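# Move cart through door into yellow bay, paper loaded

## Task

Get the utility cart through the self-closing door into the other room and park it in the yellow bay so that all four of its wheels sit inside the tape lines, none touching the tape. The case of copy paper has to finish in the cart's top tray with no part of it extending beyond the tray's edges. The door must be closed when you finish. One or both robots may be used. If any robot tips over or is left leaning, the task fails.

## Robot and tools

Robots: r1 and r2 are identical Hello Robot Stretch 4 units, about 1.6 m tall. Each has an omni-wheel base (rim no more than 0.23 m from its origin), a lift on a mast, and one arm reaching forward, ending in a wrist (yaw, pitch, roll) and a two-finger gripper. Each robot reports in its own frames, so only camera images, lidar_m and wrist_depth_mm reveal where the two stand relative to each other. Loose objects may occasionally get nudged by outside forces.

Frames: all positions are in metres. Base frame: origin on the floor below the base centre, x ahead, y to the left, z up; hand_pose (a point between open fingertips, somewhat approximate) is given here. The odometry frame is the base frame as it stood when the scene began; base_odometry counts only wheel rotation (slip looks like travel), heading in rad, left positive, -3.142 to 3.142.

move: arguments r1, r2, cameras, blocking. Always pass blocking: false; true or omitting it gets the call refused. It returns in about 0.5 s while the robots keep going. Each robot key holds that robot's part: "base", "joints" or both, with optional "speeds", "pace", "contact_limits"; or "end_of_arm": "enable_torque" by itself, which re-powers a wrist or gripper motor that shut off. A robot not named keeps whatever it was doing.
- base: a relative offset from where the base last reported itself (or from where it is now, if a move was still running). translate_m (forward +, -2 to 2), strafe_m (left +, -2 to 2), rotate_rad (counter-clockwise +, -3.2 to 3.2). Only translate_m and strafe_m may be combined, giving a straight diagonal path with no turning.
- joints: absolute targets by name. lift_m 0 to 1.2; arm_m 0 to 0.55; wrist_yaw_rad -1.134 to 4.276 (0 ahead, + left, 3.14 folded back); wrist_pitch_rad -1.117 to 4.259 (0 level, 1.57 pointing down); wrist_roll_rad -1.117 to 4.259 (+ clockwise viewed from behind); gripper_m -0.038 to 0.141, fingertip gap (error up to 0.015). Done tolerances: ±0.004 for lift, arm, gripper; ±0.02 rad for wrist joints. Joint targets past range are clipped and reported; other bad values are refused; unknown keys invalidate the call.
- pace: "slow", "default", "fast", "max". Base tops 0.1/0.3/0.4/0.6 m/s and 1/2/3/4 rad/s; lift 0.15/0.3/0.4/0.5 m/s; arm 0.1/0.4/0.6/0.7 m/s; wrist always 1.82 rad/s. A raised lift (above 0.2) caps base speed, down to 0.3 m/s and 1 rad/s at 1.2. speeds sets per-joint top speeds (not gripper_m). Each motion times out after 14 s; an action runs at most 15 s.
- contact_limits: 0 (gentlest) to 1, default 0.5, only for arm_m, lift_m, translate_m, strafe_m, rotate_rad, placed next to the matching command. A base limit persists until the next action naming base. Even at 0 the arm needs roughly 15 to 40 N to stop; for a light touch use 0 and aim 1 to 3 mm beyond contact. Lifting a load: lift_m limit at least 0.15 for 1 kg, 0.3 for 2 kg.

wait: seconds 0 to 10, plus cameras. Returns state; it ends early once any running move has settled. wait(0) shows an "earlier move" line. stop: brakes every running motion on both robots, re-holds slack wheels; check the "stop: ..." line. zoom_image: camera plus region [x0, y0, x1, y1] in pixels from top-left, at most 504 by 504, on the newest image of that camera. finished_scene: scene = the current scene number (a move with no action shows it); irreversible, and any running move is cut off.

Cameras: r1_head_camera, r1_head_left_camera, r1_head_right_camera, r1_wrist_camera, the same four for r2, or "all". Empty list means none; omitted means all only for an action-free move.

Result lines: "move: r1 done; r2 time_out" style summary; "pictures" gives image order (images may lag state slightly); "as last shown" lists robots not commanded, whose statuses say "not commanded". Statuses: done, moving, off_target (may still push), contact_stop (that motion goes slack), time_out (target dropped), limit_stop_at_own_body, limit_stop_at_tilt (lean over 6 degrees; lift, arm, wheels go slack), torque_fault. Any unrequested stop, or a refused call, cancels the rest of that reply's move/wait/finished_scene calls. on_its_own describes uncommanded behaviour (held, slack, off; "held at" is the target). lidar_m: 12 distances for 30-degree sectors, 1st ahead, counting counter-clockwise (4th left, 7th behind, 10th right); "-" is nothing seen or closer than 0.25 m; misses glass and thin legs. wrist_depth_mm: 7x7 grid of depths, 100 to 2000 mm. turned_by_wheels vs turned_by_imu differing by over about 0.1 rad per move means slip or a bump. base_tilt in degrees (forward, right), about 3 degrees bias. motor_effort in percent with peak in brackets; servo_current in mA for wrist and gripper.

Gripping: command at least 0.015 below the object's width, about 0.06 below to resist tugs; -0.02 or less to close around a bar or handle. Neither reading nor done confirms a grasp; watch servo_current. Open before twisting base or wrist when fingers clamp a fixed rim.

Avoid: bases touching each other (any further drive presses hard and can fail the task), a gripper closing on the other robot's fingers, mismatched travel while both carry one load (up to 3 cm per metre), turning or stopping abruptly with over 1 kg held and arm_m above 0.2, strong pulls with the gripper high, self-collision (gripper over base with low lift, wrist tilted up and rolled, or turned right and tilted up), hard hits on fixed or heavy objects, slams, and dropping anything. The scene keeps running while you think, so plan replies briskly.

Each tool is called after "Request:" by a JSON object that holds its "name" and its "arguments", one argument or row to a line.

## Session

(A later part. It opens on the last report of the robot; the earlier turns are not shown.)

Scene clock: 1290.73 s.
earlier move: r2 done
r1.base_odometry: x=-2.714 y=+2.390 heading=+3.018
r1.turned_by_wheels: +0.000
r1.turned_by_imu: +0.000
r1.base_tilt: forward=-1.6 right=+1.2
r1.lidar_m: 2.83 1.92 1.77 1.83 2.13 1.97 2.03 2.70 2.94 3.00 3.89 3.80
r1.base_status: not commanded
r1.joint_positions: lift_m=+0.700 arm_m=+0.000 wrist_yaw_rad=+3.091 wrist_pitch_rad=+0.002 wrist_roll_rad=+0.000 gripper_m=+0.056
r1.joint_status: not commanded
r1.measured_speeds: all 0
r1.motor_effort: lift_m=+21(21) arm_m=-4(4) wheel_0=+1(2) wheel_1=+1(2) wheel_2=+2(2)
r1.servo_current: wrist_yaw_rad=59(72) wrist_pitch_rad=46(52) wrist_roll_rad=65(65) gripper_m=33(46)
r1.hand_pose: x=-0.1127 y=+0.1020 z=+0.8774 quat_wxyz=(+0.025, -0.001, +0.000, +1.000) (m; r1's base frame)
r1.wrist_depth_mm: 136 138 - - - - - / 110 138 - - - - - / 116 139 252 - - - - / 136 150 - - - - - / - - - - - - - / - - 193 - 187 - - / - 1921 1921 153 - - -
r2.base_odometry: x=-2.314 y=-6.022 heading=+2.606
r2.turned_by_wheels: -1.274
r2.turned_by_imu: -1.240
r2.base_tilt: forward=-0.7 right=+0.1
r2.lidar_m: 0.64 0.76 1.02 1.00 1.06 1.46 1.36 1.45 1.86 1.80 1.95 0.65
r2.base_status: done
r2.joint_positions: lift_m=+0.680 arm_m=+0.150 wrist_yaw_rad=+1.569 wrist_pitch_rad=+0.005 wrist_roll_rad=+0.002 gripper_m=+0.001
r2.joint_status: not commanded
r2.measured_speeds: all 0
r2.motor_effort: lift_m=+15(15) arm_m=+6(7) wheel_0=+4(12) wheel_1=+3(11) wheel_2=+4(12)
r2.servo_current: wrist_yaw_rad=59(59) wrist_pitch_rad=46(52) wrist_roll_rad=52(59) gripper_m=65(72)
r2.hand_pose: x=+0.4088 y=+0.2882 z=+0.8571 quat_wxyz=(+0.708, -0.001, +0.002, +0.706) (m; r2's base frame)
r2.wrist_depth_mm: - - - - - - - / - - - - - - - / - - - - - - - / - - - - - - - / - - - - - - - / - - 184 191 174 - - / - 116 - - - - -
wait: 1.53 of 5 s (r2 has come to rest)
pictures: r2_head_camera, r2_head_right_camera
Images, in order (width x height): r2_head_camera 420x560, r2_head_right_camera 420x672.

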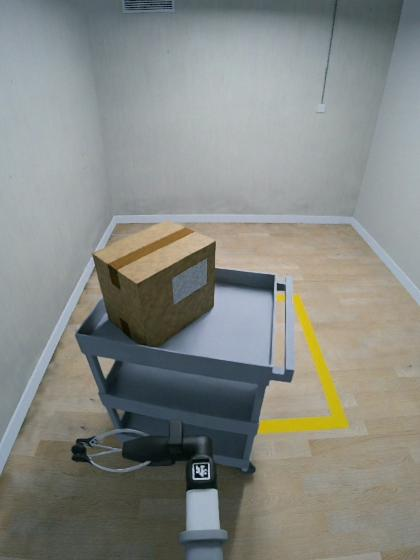

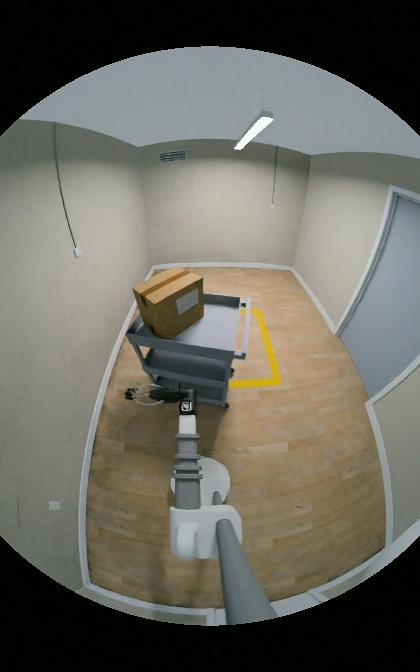

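Request:
{"name": "move", "arguments": {
  "blocking": false,
  "r2": {"base":{"translate_m":0.42},"pace":"slow","contact_limits":{"translate_m":0.7}}
}}

Request:
{"name": "wait", "arguments": {
  "seconds": 8,
  "cameras": ["r2_head_camera","r2_head_right_camera"]
}}

Scene clock: 1304.77 s.
move: r2 moving
r1: as last shown
r1.lidar_m: 2.85 1.94 1.78 1.83 2.12 1.97 2.03 2.65 2.92 3.00 3.86 3.78
r1.motor_effort: lift_m=+21(21) arm_m=-3(4) wheel_0=+2(2) wheel_1=+1(2) wheel_2=+2(2)
r1.servo_current: wrist_yaw_rad=52(52) wrist_pitch_rad=46(46) wrist_roll_rad=52(52) gripper_m=39(46)
r1.wrist_depth_mm: 136 138 - - - - - / 110 138 - - - - - / 116 139 253 - - - - / 136 150 - - - - - / - - - - - - - / - - 193 - 187 - - / - 1921 1921 153 - - -
r2.base_odometry: x=-2.324 y=-6.016 heading=+2.606
r2.turned_by_wheels: +0.000
r2.turned_by_imu: +0.001
r2.base_tilt: forward=-0.7 right=+0.1
r2.lidar_m: 0.62 0.75 1.06 0.99 1.06 1.47 1.38 1.44 1.87 1.78 1.98 0.62
r2.base_status: translate_m moving
r2.joint_positions: lift_m=+0.680 arm_m=+0.150 wrist_yaw_rad=+1.569 wrist_pitch_rad=+0.005 wrist_roll_rad=+0.002 gripper_m=+0.001
r2.joint_status: not commanded
r2.measured_speeds: translate_m=+0.048 strafe_m=+0.000 rotate_rad=-0.002 lift_m=+0.000 arm_m=+0.000 wrist_yaw_rad=+0.000 wrist_pitch_rad=+0.000 wrist_roll_rad=+0.000
r2.motor_effort: lift_m=+15(15) arm_m=+6(6) wheel_0=+5(11) wheel_1=+6(7) wheel_2=-9(10)
r2.servo_current: wrist_yaw_rad=52(59) wrist_pitch_rad=46(52) wrist_roll_rad=33(59) gripper_m=72(72)
r2.contact_limits: translate_m 0.7
r2.hand_pose: x=+0.4088 y=+0.2882 z=+0.8571 quat_wxyz=(+0.708, -0.001, +0.002, +0.706) (m; r2's base frame)
r2.wrist_depth_mm: - - - - - - - / - - - - - - - / - - - - - - - / - - - - - - - / - - - - - - - / - - 183 193 174 - - / - 116 - - - - -
pictures: none

Scene clock: 1309.77 s.
earlier move: r2 done
r1.base_odometry: x=-2.714 y=+2.390 heading=+3.018
r1.turned_by_wheels: +0.000
r1.turned_by_imu: +0.000
r1.base_tilt: forward=-1.6 right=+1.3
r1.lidar_m: 2.83 1.92 1.80 1.81 2.11 1.97 2.04 2.66 2.96 2.98 3.88 3.77
r1.base_status: not commanded
r1.joint_positions: lift_m=+0.700 arm_m=+0.000 wrist_yaw_rad=+3.091 wrist_pitch_rad=+0.002 wrist_roll_rad=+0.000 gripper_m=+0.056
r1.joint_status: not commanded
r1.measured_speeds: all 0
r1.motor_effort: lift_m=+21(21) arm_m=-4(4) wheel_0=+2(3) wheel_1=+2(2) wheel_2=+2(2)
r1.servo_current: wrist_yaw_rad=46(65) wrist_pitch_rad=46(52) wrist_roll_rad=65(65) gripper_m=39(52)
r1.hand_pose: x=-0.1127 y=+0.1020 z=+0.8774 quat_wxyz=(+0.025, -0.001, +0.000, +1.000) (m; r1's base frame)
r1.wrist_depth_mm: 136 138 - - - - - / 109 138 - - - - - / 116 139 253 - - - - / 135 149 - - - - - / - - - - - - - / - - 193 - 187 - - / - 1983 1921 153 - - -
r2.base_odometry: x=-2.675 y=-5.808 heading=+2.606
r2.turned_by_wheels: +0.000
r2.turned_by_imu: +0.002
r2.base_tilt: forward=-0.6 right=+0.1
r2.lidar_m: 0.46 0.47 1.03 0.99 1.07 1.45 1.79 1.89 1.87 1.79 2.00 0.53
r2.base_status: done
r2.joint_positions: lift_m=+0.680 arm_m=+0.150 wrist_yaw_rad=+1.574 wrist_pitch_rad=+0.005 wrist_roll_rad=+0.002 gripper_m=+0.001
r2.joint_status: not commanded
r2.measured_speeds: all 0
r2.motor_effort: lift_m=+15(15) arm_m=+7(9) wheel_0=+4(13) wheel_1=+4(11) wheel_2=-6(18)
r2.servo_current: wrist_yaw_rad=59(65) wrist_pitch_rad=46(52) wrist_roll_rad=46(65) gripper_m=65(72)
r2.contact_limits: translate_m 0.7
r2.hand_pose: x=+0.4072 y=+0.2887 z=+0.8571 quat_wxyz=(+0.706, -0.001, +0.002, +0.708) (m; r2's base frame)
r2.wrist_depth_mm: - - - - - 180 - / - - - - - 189 - / - - - - - 200 - / - - - - - 203 - / - - - 217 - 202 - / - - 183 193 165 200 - / - 116 - - 152 - -
wait: 5.00 of 8 s (r2 has come to rest)
pictures: r2_head_camera, r2_head_right_camera
Images, in order (width x height): r2_head_camera 420x560, r2_head_right_camera 420x672.

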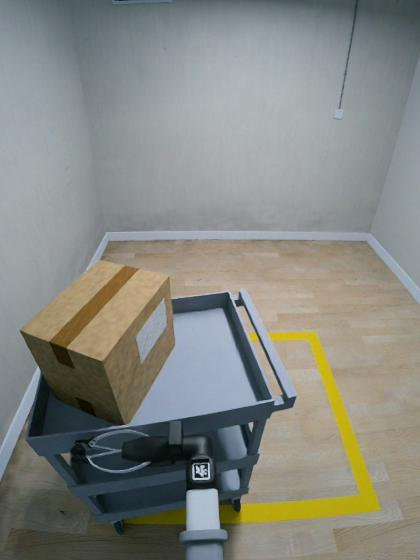

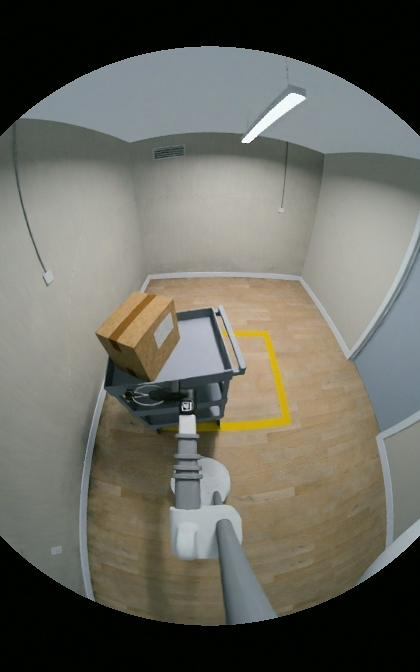

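Request:
{"name": "move", "arguments": {
  "blocking": false,
  "r2": {"base":{"translate_m":-0.06,"strafe_m":0.14},"joints":{"wrist_yaw_rad":1.95}}
}}

Request:
{"name": "wait", "arguments": {
  "seconds": 4
}}

Request:
{"name": "move", "arguments": {
  "blocking": false,
  "r2": {"base":{"translate_m":0.22},"pace":"slow","contact_limits":{"translate_m":0.7}}
}}

Request:
{"name": "wait", "arguments": {
  "seconds": 8,
  "cameras": ["r2_head_camera"]
}}

Scene clock: 1324.87 s.
move: r2 moving
r1: as last shown
r1.base_tilt: forward=-1.6 right=+1.2
r1.lidar_m: 2.86 1.95 1.79 1.83 2.13 1.96 2.00 2.68 2.93 3.00 3.86 3.78
r1.motor_effort: lift_m=+21(21) arm_m=-4(4) wheel_0=+2(2) wheel_1=+1(1) wheel_2=+2(2)
r1.servo_current: wrist_yaw_rad=39(72) wrist_pitch_rad=46(52) wrist_roll_rad=39(65) gripper_m=46(46)
r1.wrist_depth_mm: 136 138 - - - - - / 109 138 - - - - - / 116 139 253 - - - - / 135 149 - - - - - / - - - - - - - / - - 194 - 187 - - / - 1863 1983 153 - - -
r2.base_odometry: x=-2.679 y=-5.839 heading=+2.607
r2.turned_by_wheels: +0.001
r2.turned_by_imu: +0.001
r2.base_tilt: forward=-0.6 right=+0.1
r2.lidar_m: 0.47 0.47 1.00 0.95 1.02 1.43 1.78 1.88 1.90 1.83 2.02 0.53
r2.base_status: translate_m moving; strafe_m moving
r2.joint_positions: lift_m=+0.680 arm_m=+0.150 wrist_yaw_rad=+1.942 wrist_pitch_rad=+0.005 wrist_roll_rad=+0.002 gripper_m=+0.001
r2.joint_status: wrist_yaw_rad moving
r2.measured_speeds: translate_m=-0.050 strafe_m=+0.111 rotate_rad=+0.003 lift_m=+0.000 arm_m=+0.000 wrist_yaw_rad=+0.232 wrist_pitch_rad=+0.000 wrist_roll_rad=+0.000
r2.motor_effort: lift_m=+15(15) arm_m=+7(7) wheel_0=-12(12) wheel_1=+10(10) wheel_2=+9(9)
r2.servo_current: wrist_yaw_rad=39(117) wrist_pitch_rad=39(52) wrist_roll_rad=52(52) gripper_m=59(72)
r2.hand_pose: x=+0.2975 y=+0.3004 z=+0.8571 quat_wxyz=(+0.564, -0.001, +0.002, +0.826) (m; r2's base frame)
r2.wrist_depth_mm: - - - - - - - / - - - - - - - / - - - - - - - / - - - - - - - / - - - - - - - / - - 183 192 173 - 222 / - 116 - - - - -
pictures: none

Scene clock: 1326.20 s.
earlier move: r2 done
r1.base_odometry: x=-2.714 y=+2.390 heading=+3.018
r1.turned_by_wheels: +0.000
r1.turned_by_imu: +0.000
r1.base_tilt: forward=-1.6 right=+1.3
r1.lidar_m: 2.84 1.92 1.79 1.85 2.13 1.98 2.04 2.66 2.94 2.99 3.83 3.79
r1.base_status: not commanded
r1.joint_positions: lift_m=+0.700 arm_m=+0.000 wrist_yaw_rad=+3.091 wrist_pitch_rad=+0.002 wrist_roll_rad=+0.000 gripper_m=+0.056
r1.joint_status: not commanded
r1.measured_speeds: all 0
r1.motor_effort: lift_m=+21(21) arm_m=-4(4) wheel_0=+2(2) wheel_1=+1(2) wheel_2=+2(2)
r1.servo_current: wrist_yaw_rad=59(72) wrist_pitch_rad=46(52) wrist_roll_rad=59(65) gripper_m=39(46)
r1.hand_pose: x=-0.1127 y=+0.1020 z=+0.8774 quat_wxyz=(+0.025, -0.001, +0.000, +1.000) (m; r1's base frame)
r1.wrist_depth_mm: 136 138 - - - - - / 109 138 - - - - - / 116 139 253 - - - - / 136 149 - - - - - / - - - - - - - / - - 193 - 187 - - / - 1983 1921 153 - - -
r2.base_odometry: x=-2.695 y=-5.959 heading=+2.606
r2.turned_by_wheels: +0.000
r2.turned_by_imu: +0.000
r2.base_tilt: forward=-0.7 right=+0.1
r2.lidar_m: 0.49 0.50 0.89 0.85 0.90 1.26 1.73 1.82 2.03 1.93 2.09 0.58
r2.base_status: done
r2.joint_positions: lift_m=+0.680 arm_m=+0.150 wrist_yaw_rad=+1.947 wrist_pitch_rad=+0.005 wrist_roll_rad=+0.002 gripper_m=+0.001
r2.joint_status: all done
r2.measured_speeds: all 0
r2.motor_effort: lift_m=+15(15) arm_m=+7(7) wheel_0=-2(12) wheel_1=+3(10) wheel_2=+5(9)
r2.servo_current: wrist_yaw_rad=59(117) wrist_pitch_rad=46(52) wrist_roll_rad=52(52) gripper_m=72(72)
r2.hand_pose: x=+0.2960 y=+0.3003 z=+0.8571 quat_wxyz=(+0.562, -0.001, +0.002, +0.827) (m; r2's base frame)
r2.wrist_depth_mm: - - - - - - - / - - - - - - - / - - - - - - - / - - - - - - - / - - - - - - - / - - 183 191 174 - - / - 116 - - - - -
wait: 1.33 of 4 s (r2 has come to rest)
pictures: none

Scene clock: 1326.70 s.
move: r2 moving
r1: as last shown
r1.lidar_m: 2.83 1.92 1.78 1.84 2.10 1.97 2.02 2.68 2.94 2.99 3.83 3.79
r1.motor_effort: lift_m=+21(21) arm_m=-4(4) wheel_0=+1(2) wheel_1=+1(1) wheel_2=+2(2)
r1.servo_current: wrist_yaw_rad=52(65) wrist_pitch_rad=46(46) wrist_roll_rad=52(65) gripper_m=33(46)
r1.wrist_depth_mm: 136 138 - - - - - / 109 138 - - - - - / 116 139 251 - - - - / 136 150 - - - - - / - - - - - - - / - - 193 - 187 - - / - 1863 1983 154 - - -
r2.base_odometry: x=-2.705 y=-5.953 heading=+2.607
r2.turned_by_wheels: +0.000
r2.turned_by_imu: +0.000
r2.base_tilt: forward=-0.7 right=+0.0
r2.lidar_m: 0.48 0.48 0.90 0.84 0.91 1.28 1.72 1.83 2.01 1.92 2.11 0.55
r2.base_status: translate_m moving
r2.joint_positions: lift_m=+0.680 arm_m=+0.150 wrist_yaw_rad=+1.947 wrist_pitch_rad=+0.005 wrist_roll_rad=+0.002 gripper_m=+0.001
r2.joint_status: not commanded
r2.measured_speeds: translate_m=+0.049 strafe_m=+0.000 rotate_rad=-0.001 lift_m=+0.000 arm_m=+0.000 wrist_yaw_rad=+0.000 wrist_pitch_rad=+0.000 wrist_roll_rad=+0.000
r2.motor_effort: lift_m=+15(15) arm_m=+7(7) wheel_0=+7(9) wheel_1=+7(7) wheel_2=-10(10)
r2.servo_current: wrist_yaw_rad=39(59) wrist_pitch_rad=46(46) wrist_roll_rad=46(52) gripper_m=72(72)
r2.contact_limits: translate_m 0.7
r2.hand_pose: x=+0.2960 y=+0.3003 z=+0.8571 quat_wxyz=(+0.562, -0.001, +0.002, +0.827) (m; r2's base frame)
r2.wrist_depth_mm: - - - - - - - / - - - - - - - / - - - - - - - / - - - - - - - / - - - - - - - / - - 183 192 174 - - / - 116 - - - - -
pictures: none

Scene clock: 1329.70 s.
earlier move: r2 done
r1.base_odometry: x=-2.714 y=+2.390 heading=+3.018
r1.turned_by_wheels: +0.000
r1.turned_by_imu: +0.000
r1.base_tilt: forward=-1.6 right=+1.3
r1.lidar_m: 2.82 1.92 1.77 1.83 2.13 1.98 2.00 2.65 2.94 3.01 3.85 3.77
r1.base_status: not commanded
r1.joint_positions: lift_m=+0.700 arm_m=+0.000 wrist_yaw_rad=+3.091 wrist_pitch_rad=+0.002 wrist_roll_rad=+0.000 gripper_m=+0.056
r1.joint_status: not commanded
r1.measured_speeds: all 0
r1.motor_effort: lift_m=+21(21) arm_m=-4(4) wheel_0=+2(2) wheel_1=+1(2) wheel_2=+2(2)
r1.servo_current: wrist_yaw_rad=33(72) wrist_pitch_rad=39(46) wrist_roll_rad=78(78) gripper_m=39(52)
r1.hand_pose: x=-0.1127 y=+0.1020 z=+0.8774 quat_wxyz=(+0.025, -0.001, +0.000, +1.000) (m; r1's base frame)
r1.wrist_depth_mm: 136 138 - - - - - / 110 138 - - - - - / 116 139 253 - - - - / 135 149 - - - - - / - - - - - - - / - - 193 - 187 - - / - 1921 1921 154 - - -
r2.base_odometry: x=-2.884 y=-5.847 heading=+2.607
r2.turned_by_wheels: +0.000
r2.turned_by_imu: +0.002
r2.base_tilt: forward=-0.7 right=+0.1
r2.lidar_m: 0.41 0.39 0.86 0.85 0.88 1.28 1.95 2.07 2.02 1.95 2.16 0.52
r2.base_status: done
r2.joint_positions: lift_m=+0.680 arm_m=+0.150 wrist_yaw_rad=+1.949 wrist_pitch_rad=+0.005 wrist_roll_rad=+0.002 gripper_m=+0.001
r2.joint_status: not commanded
r2.measured_speeds: all 0
r2.motor_effort: lift_m=+15(15) arm_m=+7(9) wheel_0=+5(12) wheel_1=+6(11) wheel_2=-7(14)
r2.servo_current: wrist_yaw_rad=46(65) wrist_pitch_rad=39(52) wrist_roll_rad=46(65) gripper_m=65(72)
r2.contact_limits: translate_m 0.7
r2.hand_pose: x=+0.2954 y=+0.3003 z=+0.8571 quat_wxyz=(+0.561, -0.001, +0.002, +0.828) (m; r2's base frame)
r2.wrist_depth_mm: - - - - - - - / - - - - - - - / - - - - - - - / - - - - - - - / - - - - - - - / - - 183 191 164 172 170 / - 116 - - - - 170
wait: 3.00 of 8 s (r2 has come to rest)
pictures: r2_head_camera
Images, in order (width x height): r2_head_camera 420x560.

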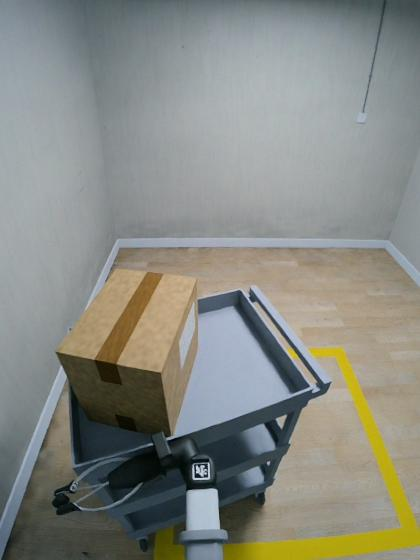

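Request:
{"name": "zoom_image", "arguments": {
  "camera": "r2_head_camera",
  "region": [50, 260, 420, 560]
}}

Scaled by 1.362 from the camera's 420x560 image, which has a finer 1200x1600 frame.

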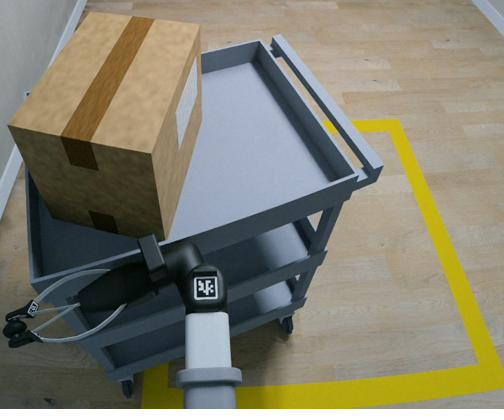

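Request:
{"name": "wait", "arguments": {
  "seconds": 0,
  "cameras": ["r2_head_camera","r2_head_right_camera","r2_head_left_camera"]
}}

Request:
{"name": "zoom_image", "arguments": {
  "camera": "r2_head_camera",
  "region": [100, 440, 300, 560]
}}

Request:
{"name": "zoom_image", "arguments": {
  "camera": "r2_head_right_camera",
  "region": [80, 270, 320, 480]
}}

Request:
{"name": "zoom_image", "arguments": {
  "camera": "r2_head_left_camera",
  "region": [100, 270, 340, 480]
}}

Scene clock: 1361.40 s.
r1.base_odometry: x=-2.714 y=+2.390 heading=+3.018
r1.turned_by_wheels: +0.000
r1.turned_by_imu: +0.000
r1.base_tilt: forward=-1.6 right=+1.3
r1.lidar_m: 2.81 1.92 1.80 1.84 2.13 1.96 2.02 2.66 2.94 3.00 3.88 3.80
r1.base_status: not commanded
r1.joint_positions: lift_m=+0.700 arm_m=+0.000 wrist_yaw_rad=+3.091 wrist_pitch_rad=+0.002 wrist_roll_rad=+0.000 gripper_m=+0.056
r1.joint_status: not commanded
r1.measured_speeds: all 0
r1.motor_effort: lift_m=+21(21) arm_m=-3(4) wheel_0=+2(2) wheel_1=+1(2) wheel_2=+2(2)
r1.servo_current: wrist_yaw_rad=46(72) wrist_pitch_rad=39(46) wrist_roll_rad=46(78) gripper_m=46(52)
r1.hand_pose: x=-0.1127 y=+0.1020 z=+0.8774 quat_wxyz=(+0.025, -0.001, +0.000, +1.000) (m; r1's base frame)
r1.wrist_depth_mm: 136 138 - - - - - / 109 138 - - - - - / 116 139 252 - - - - / 136 149 - - - - - / - - - - - - - / - - 194 - 187 - - / - 1921 1921 153 - - -
r2.base_odometry: x=-2.884 y=-5.847 heading=+2.607
r2.turned_by_wheels: +0.000
r2.turned_by_imu: +0.000
r2.base_tilt: forward=-0.6 right=+0.0
r2.lidar_m: 0.40 0.40 0.88 0.85 0.85 1.29 1.97 2.03 2.00 1.94 2.15 0.51
r2.base_status: done
r2.joint_positions: lift_m=+0.680 arm_m=+0.150 wrist_yaw_rad=+1.949 wrist_pitch_rad=+0.005 wrist_roll_rad=+0.002 gripper_m=+0.001
r2.joint_status: not commanded
r2.measured_speeds: all 0
r2.motor_effort: lift_m=+15(15) arm_m=+7(9) wheel_0=+5(12) wheel_1=+5(11) wheel_2=-7(14)
r2.servo_current: wrist_yaw_rad=33(65) wrist_pitch_rad=46(52) wrist_roll_rad=39(65) gripper_m=59(72)
r2.contact_limits: translate_m 0.7
r2.hand_pose: x=+0.2954 y=+0.3003 z=+0.8571 quat_wxyz=(+0.561, -0.001, +0.002, +0.828) (m; r2's base frame)
r2.wrist_depth_mm: - - - - - - - / - - - - - - - / - - - - - - - / - - - - - - - / - - - - - - - / - - 182 192 164 172 170 / - 116 - - - - 171
pictures: r2_head_camera, r2_head_left_camera, r2_head_right_camera
Images, in order (width x height): r2_head_camera 420x560, r2_head_left_camera 420x672, r2_head_right_camera 420x672.

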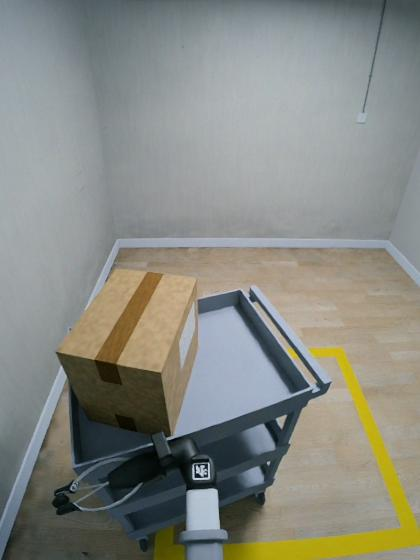

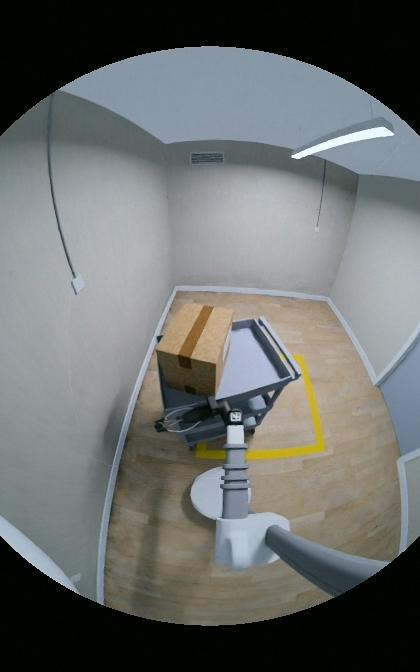

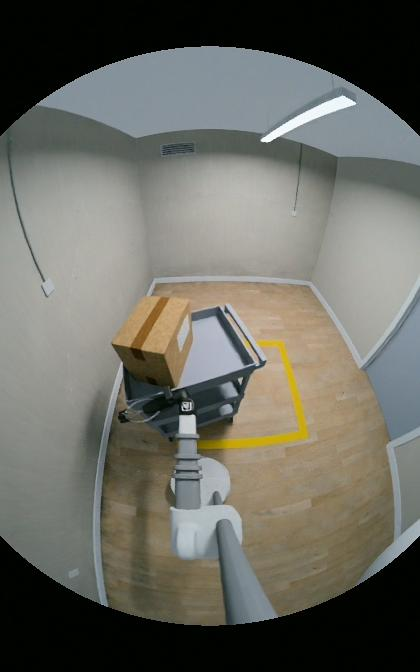

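Scaled by 2.520 from the camera's 420x560 image, which has a finer 1200x1600 frame.

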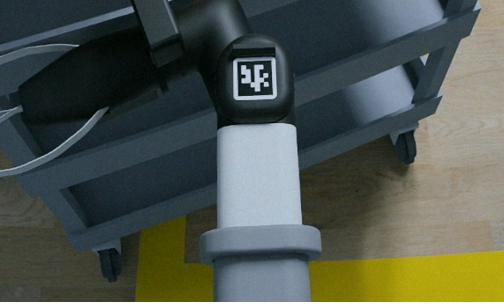

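Scaled by 2.100 from the camera's 420x672 image, which has a finer 600x960 frame.

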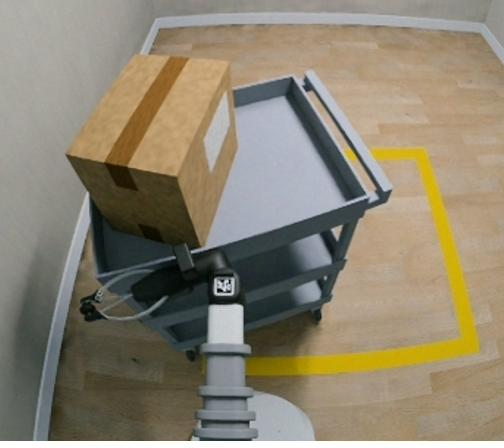

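Scaled by 2.100 from the camera's 420x672 image, which has a finer 600x960 frame.

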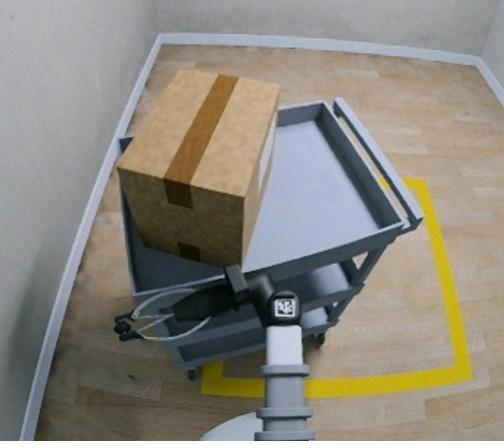

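Request:
{"name": "move", "arguments": {
  "blocking": false,
  "r2": {"base":{"translate_m":-0.19,"strafe_m":0.27}}
}}

Request:
{"name": "wait", "arguments": {
  "seconds": 4
}}

Request:
{"name": "move", "arguments": {
  "blocking": false,
  "r2": {"base":{"rotate_rad":0.32},"joints":{"wrist_yaw_rad":0.25}}
}}

Request:
{"name": "wait", "arguments": {
  "seconds": 2,
  "cameras": ["r2_head_camera","r2_head_right_camera"]
}}

Scene clock: 1435.50 s.
move: r2 moving
r1: as last shown
r1.lidar_m: 2.82 1.91 1.78 1.83 2.13 1.98 2.04 2.66 2.95 3.00 3.87 3.78
r1.motor_effort: lift_m=+21(21) arm_m=-4(4) wheel_0=+2(2) wheel_1=+1(2) wheel_2=+2(2)
r1.servo_current: wrist_yaw_rad=46(59) wrist_pitch_rad=39(46) wrist_roll_rad=39(65) gripper_m=39(52)
r1.wrist_depth_mm: 135 138 - - - - - / 109 138 - - - - - / 116 139 253 - - - - / 136 150 - - - - - / - - - - - - - / - - 194 - 188 - - / - 1921 1983 153 - - -
r2.base_odometry: x=-2.881 y=-5.878 heading=+2.607
r2.turned_by_wheels: +0.001
r2.turned_by_imu: +0.001
r2.base_tilt: forward=-0.6 right=+0.1
r2.lidar_m: 0.42 0.38 0.83 0.82 0.87 1.24 1.94 2.04 2.04 1.98 2.16 0.51
r2.base_status: translate_m moving; strafe_m moving
r2.joint_positions: lift_m=+0.680 arm_m=+0.150 wrist_yaw_rad=+1.949 wrist_pitch_rad=+0.005 wrist_roll_rad=+0.002 gripper_m=+0.001
r2.joint_status: not commanded
r2.measured_speeds: translate_m=-0.072 strafe_m=+0.099 rotate_rad=+0.002 lift_m=+0.000 arm_m=+0.000 wrist_yaw_rad=+0.000 wrist_pitch_rad=+0.000 wrist_roll_rad=+0.000
r2.motor_effort: lift_m=+15(15) arm_m=+7(7) wheel_0=-10(10) wheel_1=+6(9) wheel_2=+9(10)
r2.servo_current: wrist_yaw_rad=59(59) wrist_pitch_rad=39(46) wrist_roll_rad=59(59) gripper_m=65(72)
r2.hand_pose: x=+0.2954 y=+0.3003 z=+0.8571 quat_wxyz=(+0.561, -0.001, +0.002, +0.828) (m; r2's base frame)
r2.wrist_depth_mm: - - - - - - - / - - - - - - - / - - - - - - - / - - - - - - - / - - - - - - - / - - 183 192 174 147 - / - 116 - - - - -
pictures: none

Scene clock: 1437.57 s.
earlier move: r2 done
r1.base_odometry: x=-2.714 y=+2.390 heading=+3.018
r1.turned_by_wheels: +0.000
r1.turned_by_imu: +0.000
r1.base_tilt: forward=-1.6 right=+1.3
r1.lidar_m: 2.86 1.90 1.77 1.84 2.13 1.96 2.03 2.68 2.93 2.99 3.87 3.77
r1.base_status: not commanded
r1.joint_positions: lift_m=+0.700 arm_m=+0.000 wrist_yaw_rad=+3.091 wrist_pitch_rad=+0.002 wrist_roll_rad=+0.000 gripper_m=+0.056
r1.joint_status: not commanded
r1.measured_speeds: all 0
r1.motor_effort: lift_m=+21(21) arm_m=-4(4) wheel_0=+2(2) wheel_1=+1(2) wheel_2=+2(2)
r1.servo_current: wrist_yaw_rad=52(72) wrist_pitch_rad=39(52) wrist_roll_rad=65(65) gripper_m=52(52)
r1.hand_pose: x=-0.1127 y=+0.1020 z=+0.8774 quat_wxyz=(+0.025, -0.001, +0.000, +1.000) (m; r1's base frame)
r1.wrist_depth_mm: 136 138 - - - - - / 110 139 - - - - - / 116 139 254 - - - - / 136 150 - - - - - / - - - - - - - / - - 195 - 187 - - / - 1863 1921 153 - - -
r2.base_odometry: x=-2.858 y=-6.176 heading=+2.607
r2.turned_by_wheels: +0.000
r2.turned_by_imu: +0.000
r2.base_tilt: forward=-0.6 right=+0.0
r2.lidar_m: 0.54 0.83 0.61 0.58 0.60 0.90 1.76 1.85 2.28 2.20 2.40 0.62
r2.base_status: done
r2.joint_positions: lift_m=+0.680 arm_m=+0.150 wrist_yaw_rad=+1.949 wrist_pitch_rad=+0.005 wrist_roll_rad=+0.002 gripper_m=+0.001
r2.joint_status: not commanded
r2.measured_speeds: all 0
r2.motor_effort: lift_m=+15(15) arm_m=+7(7) wheel_0=-1(16) wheel_1=+3(9) wheel_2=+5(11)
r2.servo_current: wrist_yaw_rad=59(72) wrist_pitch_rad=46(52) wrist_roll_rad=59(59) gripper_m=72(72)
r2.hand_pose: x=+0.2954 y=+0.3003 z=+0.8571 quat_wxyz=(+0.561, -0.001, +0.002, +0.828) (m; r2's base frame)
r2.wrist_depth_mm: - - - - - 427 402 / - - - - - 430 404 / - - - - - 433 407 / - - - - - 436 410 / - - - - - 436 413 / - - 183 192 174 439 415 / - 116 - - - - 424
wait: 2.07 of 4 s (r2 has come to rest)
pictures: none

Scene clock: 1438.07 s.
move: r2 moving
r1: as last shown
r1.lidar_m: 2.84 1.94 1.78 1.81 2.11 1.98 2.03 2.66 2.93 3.02 3.86 3.77
r1.motor_effort: lift_m=+21(21) arm_m=-4(4) wheel_0=+2(2) wheel_1=+1(1) wheel_2=+2(2)
r1.servo_current: wrist_yaw_rad=59(78) wrist_pitch_rad=39(52) wrist_roll_rad=59(59) gripper_m=39(52)
r1.wrist_depth_mm: 136 138 - - - - - / 109 139 - - - - - / 116 139 251 - - - - / 135 149 - - - - - / - - - - - - - / - - 193 - 187 - - / - 1863 1921 153 - - -
r2.base_odometry: x=-2.858 y=-6.176 heading=+2.839
r2.turned_by_wheels: +0.231
r2.turned_by_imu: +0.225
r2.base_tilt: forward=-0.7 right=+0.0
r2.lidar_m: 0.55 0.66 0.57 0.56 0.70 1.21 1.77 2.04 2.23 2.20 0.80 0.54
r2.base_status: rotate_rad moving
r2.joint_positions: lift_m=+0.680 arm_m=+0.150 wrist_yaw_rad=+1.387 wrist_pitch_rad=+0.005 wrist_roll_rad=+0.002 gripper_m=+0.001
r2.joint_status: wrist_yaw_rad moving
r2.measured_speeds: translate_m=+0.000 strafe_m=+0.000 rotate_rad=+0.636 lift_m=+0.000 arm_m=+0.000 wrist_yaw_rad=-1.699 wrist_pitch_rad=+0.000 wrist_roll_rad=+0.000
r2.motor_effort: lift_m=+15(15) arm_m=+7(7) wheel_0=-7(7) wheel_1=-3(10) wheel_2=-7(11)
r2.servo_current: wrist_yaw_rad=117(130) wrist_pitch_rad=46(46) wrist_roll_rad=52(59) gripper_m=59(72)
r2.hand_pose: x=+0.4595 y=+0.2675 z=+0.8571 quat_wxyz=(+0.769, -0.001, +0.002, +0.639) (m; r2's base frame)
r2.wrist_depth_mm: - - - 439 433 415 404 / - - - 442 433 421 410 / - - - - 433 427 410 / - - - - 436 424 413 / - - - - 439 427 415 / - - 183 191 182 427 415 / - 116 - - - 427 421
pictures: none

Scene clock: 1439.17 s.
earlier move: r2 done
r1.base_odometry: x=-2.714 y=+2.390 heading=+3.018
r1.turned_by_wheels: +0.000
r1.turned_by_imu: +0.000
r1.base_tilt: forward=-1.6 right=+1.3
r1.lidar_m: 2.85 1.92 1.79 1.82 2.12 1.98 2.04 2.68 2.94 2.99 3.86 3.78
r1.base_status: not commanded
r1.joint_positions: lift_m=+0.700 arm_m=+0.000 wrist_yaw_rad=+3.091 wrist_pitch_rad=+0.002 wrist_roll_rad=+0.000 gripper_m=+0.056
r1.joint_status: not commanded
r1.measured_speeds: all 0
r1.motor_effort: lift_m=+21(21) arm_m=-4(4) wheel_0=+2(2) wheel_1=+1(2) wheel_2=+2(2)
r1.servo_current: wrist_yaw_rad=46(78) wrist_pitch_rad=46(52) wrist_roll_rad=26(85) gripper_m=39(52)
r1.hand_pose: x=-0.1127 y=+0.1020 z=+0.8774 quat_wxyz=(+0.025, -0.001, +0.000, +1.000) (m; r1's base frame)
r1.wrist_depth_mm: 136 138 - - - - - / 110 138 - - - - - / 116 139 253 - - - - / 136 150 - - - - - / - - - - - - - / - - 194 - 187 - - / - 1921 1863 153 - - -
r2.base_odometry: x=-2.858 y=-6.176 heading=+2.926
r2.turned_by_wheels: +0.088
r2.turned_by_imu: +0.086
r2.base_tilt: forward=-0.7 right=+0.0
r2.lidar_m: 0.66 0.66 0.58 0.59 0.75 1.45 1.77 2.16 2.20 2.31 0.74 0.52
r2.base_status: done
r2.joint_positions: lift_m=+0.680 arm_m=+0.150 wrist_yaw_rad=+0.253 wrist_pitch_rad=+0.005 wrist_roll_rad=+0.002 gripper_m=+0.001
r2.joint_status: all done
r2.measured_speeds: all 0
r2.motor_effort: lift_m=+15(15) arm_m=+7(7) wheel_0=-3(7) wheel_1=-3(10) wheel_2=-4(11)
r2.servo_current: wrist_yaw_rad=46(143) wrist_pitch_rad=52(52) wrist_roll_rad=52(59) gripper_m=65(72)
r2.hand_pose: x=+0.6218 y=-0.0125 z=+0.8571 quat_wxyz=(+0.992, +0.001, +0.002, +0.126) (m; r2's base frame)
r2.wrist_depth_mm: - - - - - - - / 436 - - - - - - / 436 - - - - - - / 427 - - - - - - / 427 - - - - - - / 436 - 183 192 174 - - / - 116 - - - 1756 -
wait: 1.10 of 2 s (r2 has come to rest)
pictures: r2_head_camera, r2_head_right_camera
Images, in order (width x height): r2_head_camera 420x560, r2_head_right_camera 420x672.

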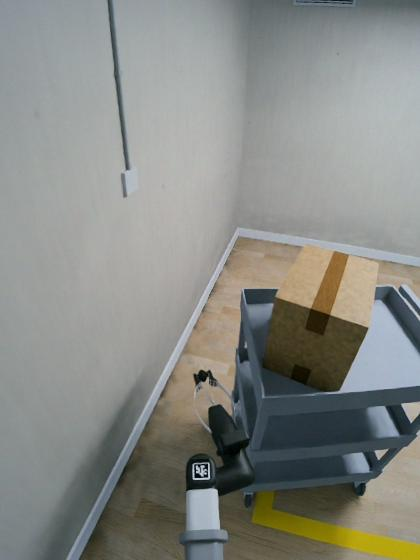

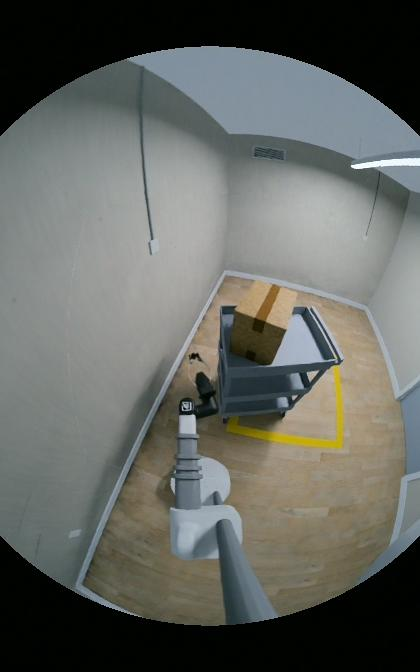

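Request:
{"name": "move", "arguments": {
  "blocking": false,
  "r2": {"base":{"strafe_m":0.08}}
}}

Request:
{"name": "wait", "arguments": {
  "seconds": 2
}}

Request:
{"name": "move", "arguments": {
  "blocking": false,
  "r2": {"joints":{"arm_m":0.43},"contact_limits":{"arm_m":0.2}}
}}

Request:
{"name": "wait", "arguments": {
  "seconds": 2.5
}}

Request:
{"name": "move", "arguments": {
  "blocking": false,
  "r2": {"base":{"strafe_m":-0.36},"pace":"slow","contact_limits":{"strafe_m":0.7}}
}}

Request:
{"name": "wait", "arguments": {
  "seconds": 8,
  "cameras": ["r2_head_camera","r2_head_right_camera"]
}}

Scene clock: 1448.77 s.
move: r2 moving
r1: as last shown
r1.base_tilt: forward=-1.5 right=+1.3
r1.lidar_m: 2.82 1.94 1.79 1.82 2.13 1.98 2.02 2.69 2.94 2.99 3.84 3.79
r1.motor_effort: lift_m=+21(21) arm_m=-4(4) wheel_0=+1(2) wheel_1=+1(1) wheel_2=+2(2)
r1.servo_current: wrist_yaw_rad=59(65) wrist_pitch_rad=39(46) wrist_roll_rad=59(65) gripper_m=46(46)
r1.wrist_depth_mm: 136 138 - - - - - / 109 139 - - - - - / 116 139 254 - - - - / 135 149 - - - - - / - - - - - - - / - - 193 - 187 - - / - 1983 1921 153 - - -
r2.base_odometry: x=-2.865 y=-6.211 heading=+2.926
r2.turned_by_wheels: +0.000
r2.turned_by_imu: +0.000
r2.base_tilt: forward=-0.7 right=+0.1
r2.lidar_m: 0.81 0.64 0.53 0.55 0.68 1.36 1.77 2.13 2.24 2.34 0.73 0.55
r2.base_status: strafe_m moving
r2.joint_positions: lift_m=+0.680 arm_m=+0.150 wrist_yaw_rad=+0.253 wrist_pitch_rad=+0.005 wrist_roll_rad=+0.002 gripper_m=+0.001
r2.joint_status: not commanded
r2.measured_speeds: translate_m=+0.001 strafe_m=+0.142 rotate_rad=-0.006 lift_m=+0.000 arm_m=+0.000 wrist_yaw_rad=+0.000 wrist_pitch_rad=+0.000 wrist_roll_rad=+0.000
r2.motor_effort: lift_m=+15(15) arm_m=+7(7) wheel_0=-11(12) wheel_1=+10(11) wheel_2=+0(3)
r2.servo_current: wrist_yaw_rad=46(65) wrist_pitch_rad=39(46) wrist_roll_rad=39(52) gripper_m=72(72)
r2.hand_pose: x=+0.6218 y=-0.0125 z=+0.8571 quat_wxyz=(+0.992, +0.001, +0.002, +0.126) (m; r2's base frame)
r2.wrist_depth_mm: 421 - - - - - - / 415 - - - - - - / 427 - - - - - - / 424 - - - - - - / 427 - - - - - - / 424 - 183 192 174 - - / 424 116 - - - 1661 1618
pictures: none

Scene clock: 1449.60 s.
earlier move: r2 done
r1.base_odometry: x=-2.714 y=+2.390 heading=+3.018
r1.turned_by_wheels: +0.000
r1.turned_by_imu: +0.000
r1.base_tilt: forward=-1.6 right=+1.3
r1.lidar_m: 2.83 1.92 1.80 1.83 2.12 1.96 2.04 2.67 2.95 3.03 3.85 3.78
r1.base_status: not commanded
r1.joint_positions: lift_m=+0.700 arm_m=+0.000 wrist_yaw_rad=+3.091 wrist_pitch_rad=+0.002 wrist_roll_rad=+0.000 gripper_m=+0.056
r1.joint_status: not commanded
r1.measured_speeds: all 0
r1.motor_effort: lift_m=+21(21) arm_m=-3(4) wheel_0=+1(2) wheel_1=+1(1) wheel_2=+2(2)
r1.servo_current: wrist_yaw_rad=52(65) wrist_pitch_rad=46(52) wrist_roll_rad=46(65) gripper_m=46(52)
r1.hand_pose: x=-0.1127 y=+0.1020 z=+0.8774 quat_wxyz=(+0.025, -0.001, +0.000, +1.000) (m; r1's base frame)
r1.wrist_depth_mm: 136 138 - - - - - / 110 138 - - - - - / 116 139 254 - - - - / 136 150 - - - - - / - - - - - - - / - - 194 - 187 - - / - 1921 1921 153 - - -
r2.base_odometry: x=-2.875 y=-6.254 heading=+2.926
r2.turned_by_wheels: +0.000
r2.turned_by_imu: +0.000
r2.base_tilt: forward=-0.7 right=+0.0
r2.lidar_m: 0.95 0.59 0.50 0.52 0.66 1.25 1.76 2.10 2.25 2.39 0.71 0.53
r2.base_status: done
r2.joint_positions: lift_m=+0.680 arm_m=+0.150 wrist_yaw_rad=+0.253 wrist_pitch_rad=+0.005 wrist_roll_rad=+0.002 gripper_m=+0.001
r2.joint_status: not commanded
r2.measured_speeds: all 0
r2.motor_effort: lift_m=+15(15) arm_m=+7(7) wheel_0=-3(12) wheel_1=+1(11) wheel_2=+0(3)
r2.servo_current: wrist_yaw_rad=46(65) wrist_pitch_rad=46(46) wrist_roll_rad=52(59) gripper_m=59(72)
r2.hand_pose: x=+0.6218 y=-0.0125 z=+0.8571 quat_wxyz=(+0.992, +0.001, +0.002, +0.126) (m; r2's base frame)
r2.wrist_depth_mm: 392 - - - - - - / 397 439 - - - - - / 397 439 - - - - - / 392 442 - - - - - / 397 430 - - - - - / 384 430 183 192 174 - - / 394 126 - - - 1708 1618
wait: 0.83 of 2 s (r2 has come to rest)
pictures: none

Scene clock: 1450.10 s.
move: r2 moving
r1: as last shown
r1.lidar_m: 2.84 1.93 1.77 1.84 2.12 1.95 2.03 2.64 2.93 3.00 3.86 3.79
r1.motor_effort: lift_m=+21(21) arm_m=-4(4) wheel_0=+2(3) wheel_1=+1(2) wheel_2=+2(2)
r1.servo_current: wrist_yaw_rad=39(59) wrist_pitch_rad=39(46) wrist_roll_rad=46(78) gripper_m=39(46)
r1.wrist_depth_mm: 136 138 - - - - - / 110 138 - - - - - / 116 139 252 - - - - / 136 150 - - - - - / - - - - - - - / - - 193 - 187 - - / - 1921 1983 153 - - -
r2.base_odometry: x=-2.875 y=-6.254 heading=+2.926
r2.turned_by_wheels: +0.000
r2.turned_by_imu: +0.000
r2.base_tilt: forward=-0.7 right=+0.1
r2.lidar_m: 0.93 0.59 0.50 0.52 0.63 1.26 1.76 2.13 2.27 2.39 0.73 0.57
r2.base_status: not commanded
r2.joint_positions: lift_m=+0.680 arm_m=+0.201 wrist_yaw_rad=+0.253 wrist_pitch_rad=+0.005 wrist_roll_rad=+0.002 gripper_m=+0.001
r2.joint_status: arm_m moving
r2.measured_speeds: translate_m=+0.000 strafe_m=+0.000 rotate_rad=+0.000 lift_m=+0.000 arm_m=+0.195 wrist_yaw_rad=+0.000 wrist_pitch_rad=+0.000 wrist_roll_rad=+0.000
r2.motor_effort: lift_m=+15(15) arm_m=+7(10) wheel_0=-3(3) wheel_1=+1(2) wheel_2=+0(1)
r2.servo_current: wrist_yaw_rad=39(59) wrist_pitch_rad=46(46) wrist_roll_rad=46(59) gripper_m=65(72)
r2.contact_limits: arm_m 0.2
r2.hand_pose: x=+0.6725 y=-0.0125 z=+0.8571 quat_wxyz=(+0.992, +0.001, +0.002, +0.126) (m; r2's base frame)
r2.wrist_depth_mm: 384 427 - - - - - / 375 427 - - - - - / 375 427 - - - - - / 384 430 - - - - - / 384 430 - - - - - / 384 430 183 191 174 - - / 384 415 - - - 1708 1576
pictures: none

Scene clock: 1451.57 s.
earlier move: r2 done
r1.base_odometry: x=-2.714 y=+2.390 heading=+3.018
r1.turned_by_wheels: +0.000
r1.turned_by_imu: +0.000
r1.base_tilt: forward=-1.6 right=+1.3
r1.lidar_m: 2.84 1.90 1.79 1.82 2.11 1.98 2.01 2.67 2.95 3.01 3.83 3.75
r1.base_status: not commanded
r1.joint_positions: lift_m=+0.700 arm_m=+0.000 wrist_yaw_rad=+3.091 wrist_pitch_rad=+0.002 wrist_roll_rad=+0.000 gripper_m=+0.056
r1.joint_status: not commanded
r1.measured_speeds: all 0
r1.motor_effort: lift_m=+21(21) arm_m=-3(4) wheel_0=+2(3) wheel_1=+1(2) wheel_2=+2(2)
r1.servo_current: wrist_yaw_rad=52(78) wrist_pitch_rad=39(52) wrist_roll_rad=59(78) gripper_m=39(46)
r1.hand_pose: x=-0.1127 y=+0.1020 z=+0.8774 quat_wxyz=(+0.025, -0.001, +0.000, +1.000) (m; r1's base frame)
r1.wrist_depth_mm: 136 138 - - - - - / 110 139 - - - - - / 116 139 252 - - - - / 135 150 - - - - - / - - - - - - - / - - 193 - 187 - - / - 1921 1921 153 - - -
r2.base_odometry: x=-2.875 y=-6.254 heading=+2.926
r2.turned_by_wheels: +0.000
r2.turned_by_imu: +0.000
r2.base_tilt: forward=-0.7 right=+0.1
r2.lidar_m: 0.91 0.56 0.50 0.52 0.64 1.23 1.78 2.13 2.28 2.40 0.74 0.59
r2.base_status: not commanded
r2.joint_positions: lift_m=+0.680 arm_m=+0.430 wrist_yaw_rad=+0.253 wrist_pitch_rad=+0.005 wrist_roll_rad=+0.002 gripper_m=+0.001
r2.joint_status: all done
r2.measured_speeds: all 0
r2.motor_effort: lift_m=+15(15) arm_m=+7(12) wheel_0=-3(4) wheel_1=+1(2) wheel_2=+0(1)
r2.servo_current: wrist_yaw_rad=46(59) wrist_pitch_rad=46(52) wrist_roll_rad=46(59) gripper_m=72(72)
r2.contact_limits: arm_m 0.2
r2.hand_pose: x=+0.9018 y=-0.0125 z=+0.8571 quat_wxyz=(+0.992, +0.001, +0.002, +0.126) (m; r2's base frame)
r2.wrist_depth_mm: 312 366 430 - - - - / 312 370 427 - - - - / 312 370 427 - - - - / 315 370 433 - - - - / 315 373 433 - - - - / 306 370 186 191 174 - - / 312 338 - - - 1661 1708
wait: 1.47 of 2.5 s (r2 has come to rest)
pictures: none

Scene clock: 1452.07 s.
move: r2 moving
r1: as last shown
r1.lidar_m: 2.84 1.92 1.79 1.82 2.11 1.98 2.03 2.65 2.94 3.01 3.82 3.77
r1.motor_effort: lift_m=+21(21) arm_m=-4(4) wheel_0=+2(2) wheel_1=+1(1) wheel_2=+2(2)
r1.servo_current: wrist_yaw_rad=46(78) wrist_pitch_rad=39(52) wrist_roll_rad=46(59) gripper_m=46(46)
r1.wrist_depth_mm: 136 138 - - - - - / 110 138 - - - - - / 116 138 253 - - - - / 135 149 - - - - - / - - - - - - - / - - 193 - 187 - - / - 1921 1921 153 - - -
r2.base_odometry: x=-2.872 y=-6.240 heading=+2.926
r2.turned_by_wheels: +0.000
r2.turned_by_imu: +0.000
r2.base_tilt: forward=-0.7 right=+0.1
r2.lidar_m: 0.90 0.60 0.49 0.52 0.67 1.31 1.76 2.12 2.27 2.35 0.74 0.57
r2.base_status: strafe_m moving
r2.joint_positions: lift_m=+0.680 arm_m=+0.430 wrist_yaw_rad=+0.253 wrist_pitch_rad=+0.005 wrist_roll_rad=+0.002 gripper_m=+0.001
r2.joint_status: not commanded
r2.measured_speeds: translate_m=+0.000 strafe_m=-0.056 rotate_rad=+0.000 lift_m=+0.000 arm_m=+0.000 wrist_yaw_rad=+0.000 wrist_pitch_rad=+0.000 wrist_roll_rad=+0.000
r2.motor_effort: lift_m=+15(15) arm_m=+7(8) wheel_0=+6(7) wheel_1=-8(10) wheel_2=+1(2)
r2.servo_current: wrist_yaw_rad=46(52) wrist_pitch_rad=46(46) wrist_roll_rad=46(52) gripper_m=65(72)
r2.contact_limits: arm_m 0.2; strafe_m 0.7
r2.hand_pose: x=+0.9018 y=-0.0125 z=+0.8571 quat_wxyz=(+0.992, +0.001, +0.002, +0.126) (m; r2's base frame)
r2.wrist_depth_mm: 320 379 427 - - - - / 322 379 430 - - - - / 324 382 - - - - - / 325 379 - - - - - / 325 382 - - - - - / 324 382 185 192 174 - - / 322 351 - - - 1618 1708
pictures: none

Scene clock: 1456.33 s.
earlier move: r2 done
r1.base_odometry: x=-2.714 y=+2.390 heading=+3.018
r1.turned_by_wheels: +0.000
r1.turned_by_imu: +0.000
r1.base_tilt: forward=-1.6 right=+1.3
r1.lidar_m: 2.82 1.90 1.78 1.84 2.13 1.98 2.01 2.68 2.93 2.99 3.85 3.77
r1.base_status: not commanded
r1.joint_positions: lift_m=+0.700 arm_m=+0.000 wrist_yaw_rad=+3.091 wrist_pitch_rad=+0.002 wrist_roll_rad=+0.000 gripper_m=+0.056
r1.joint_status: not commanded
r1.measured_speeds: all 0
r1.motor_effort: lift_m=+21(21) arm_m=-4(4) wheel_0=+2(3) wheel_1=+1(2) wheel_2=+2(2)
r1.servo_current: wrist_yaw_rad=52(78) wrist_pitch_rad=39(52) wrist_roll_rad=59(65) gripper_m=39(52)
r1.hand_pose: x=-0.1127 y=+0.1020 z=+0.8774 quat_wxyz=(+0.025, -0.001, +0.000, +1.000) (m; r1's base frame)
r1.wrist_depth_mm: 136 138 - - - - - / 110 138 - - - - - / 116 139 253 - - - - / 136 150 - - - - - / - - - - - - - / - - 194 - 187 - - / - 1863 1921 154 - - -
r2.base_odometry: x=-2.798 y=-5.902 heading=+2.927
r2.turned_by_wheels: +0.001
r2.turned_by_imu: +0.003
r2.base_tilt: forward=-0.7 right=+0.0
r2.lidar_m: 0.65 0.96 0.85 0.85 1.06 1.86 1.88 2.18 1.96 2.03 2.38 0.60
r2.base_status: done
r2.joint_positions: lift_m=+0.680 arm_m=+0.430 wrist_yaw_rad=+0.254 wrist_pitch_rad=+0.005 wrist_roll_rad=+0.002 gripper_m=+0.001
r2.joint_status: not commanded
r2.measured_speeds: all 0
r2.motor_effort: lift_m=+15(15) arm_m=+6(8) wheel_0=+5(21) wheel_1=-2(10) wheel_2=+4(5)
r2.servo_current: wrist_yaw_rad=46(59) wrist_pitch_rad=46(52) wrist_roll_rad=39(59) gripper_m=65(72)
r2.contact_limits: arm_m 0.2; strafe_m 0.7
r2.hand_pose: x=+0.9018 y=-0.0122 z=+0.8571 quat_wxyz=(+0.992, +0.001, +0.002, +0.127) (m; r2's base frame)
r2.wrist_depth_mm: - - - - - - - / - - - - - - - / - - - - - - - / - - - - - - - / - - - 220 315 325 332 / - - 179 192 162 327 330 / - 116 - - 148 - -
wait: 4.27 of 8 s (r2 has come to rest)
pictures: r2_head_camera, r2_head_right_camera
Images, in order (width x height): r2_head_camera 420x560, r2_head_right_camera 420x672.

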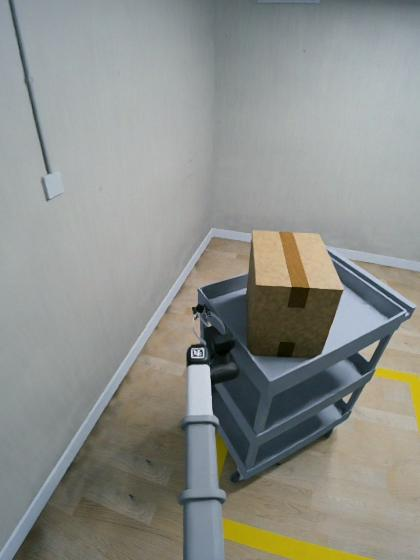

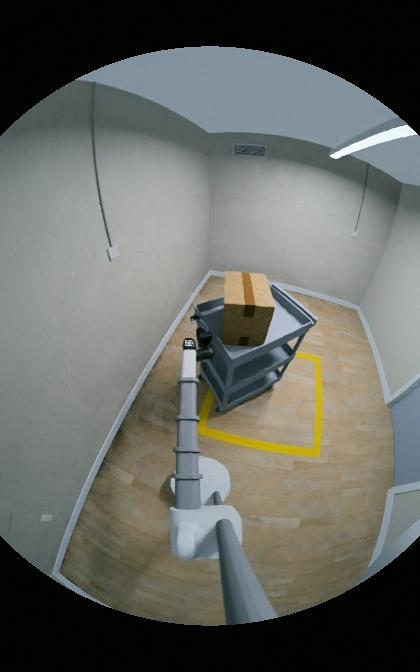

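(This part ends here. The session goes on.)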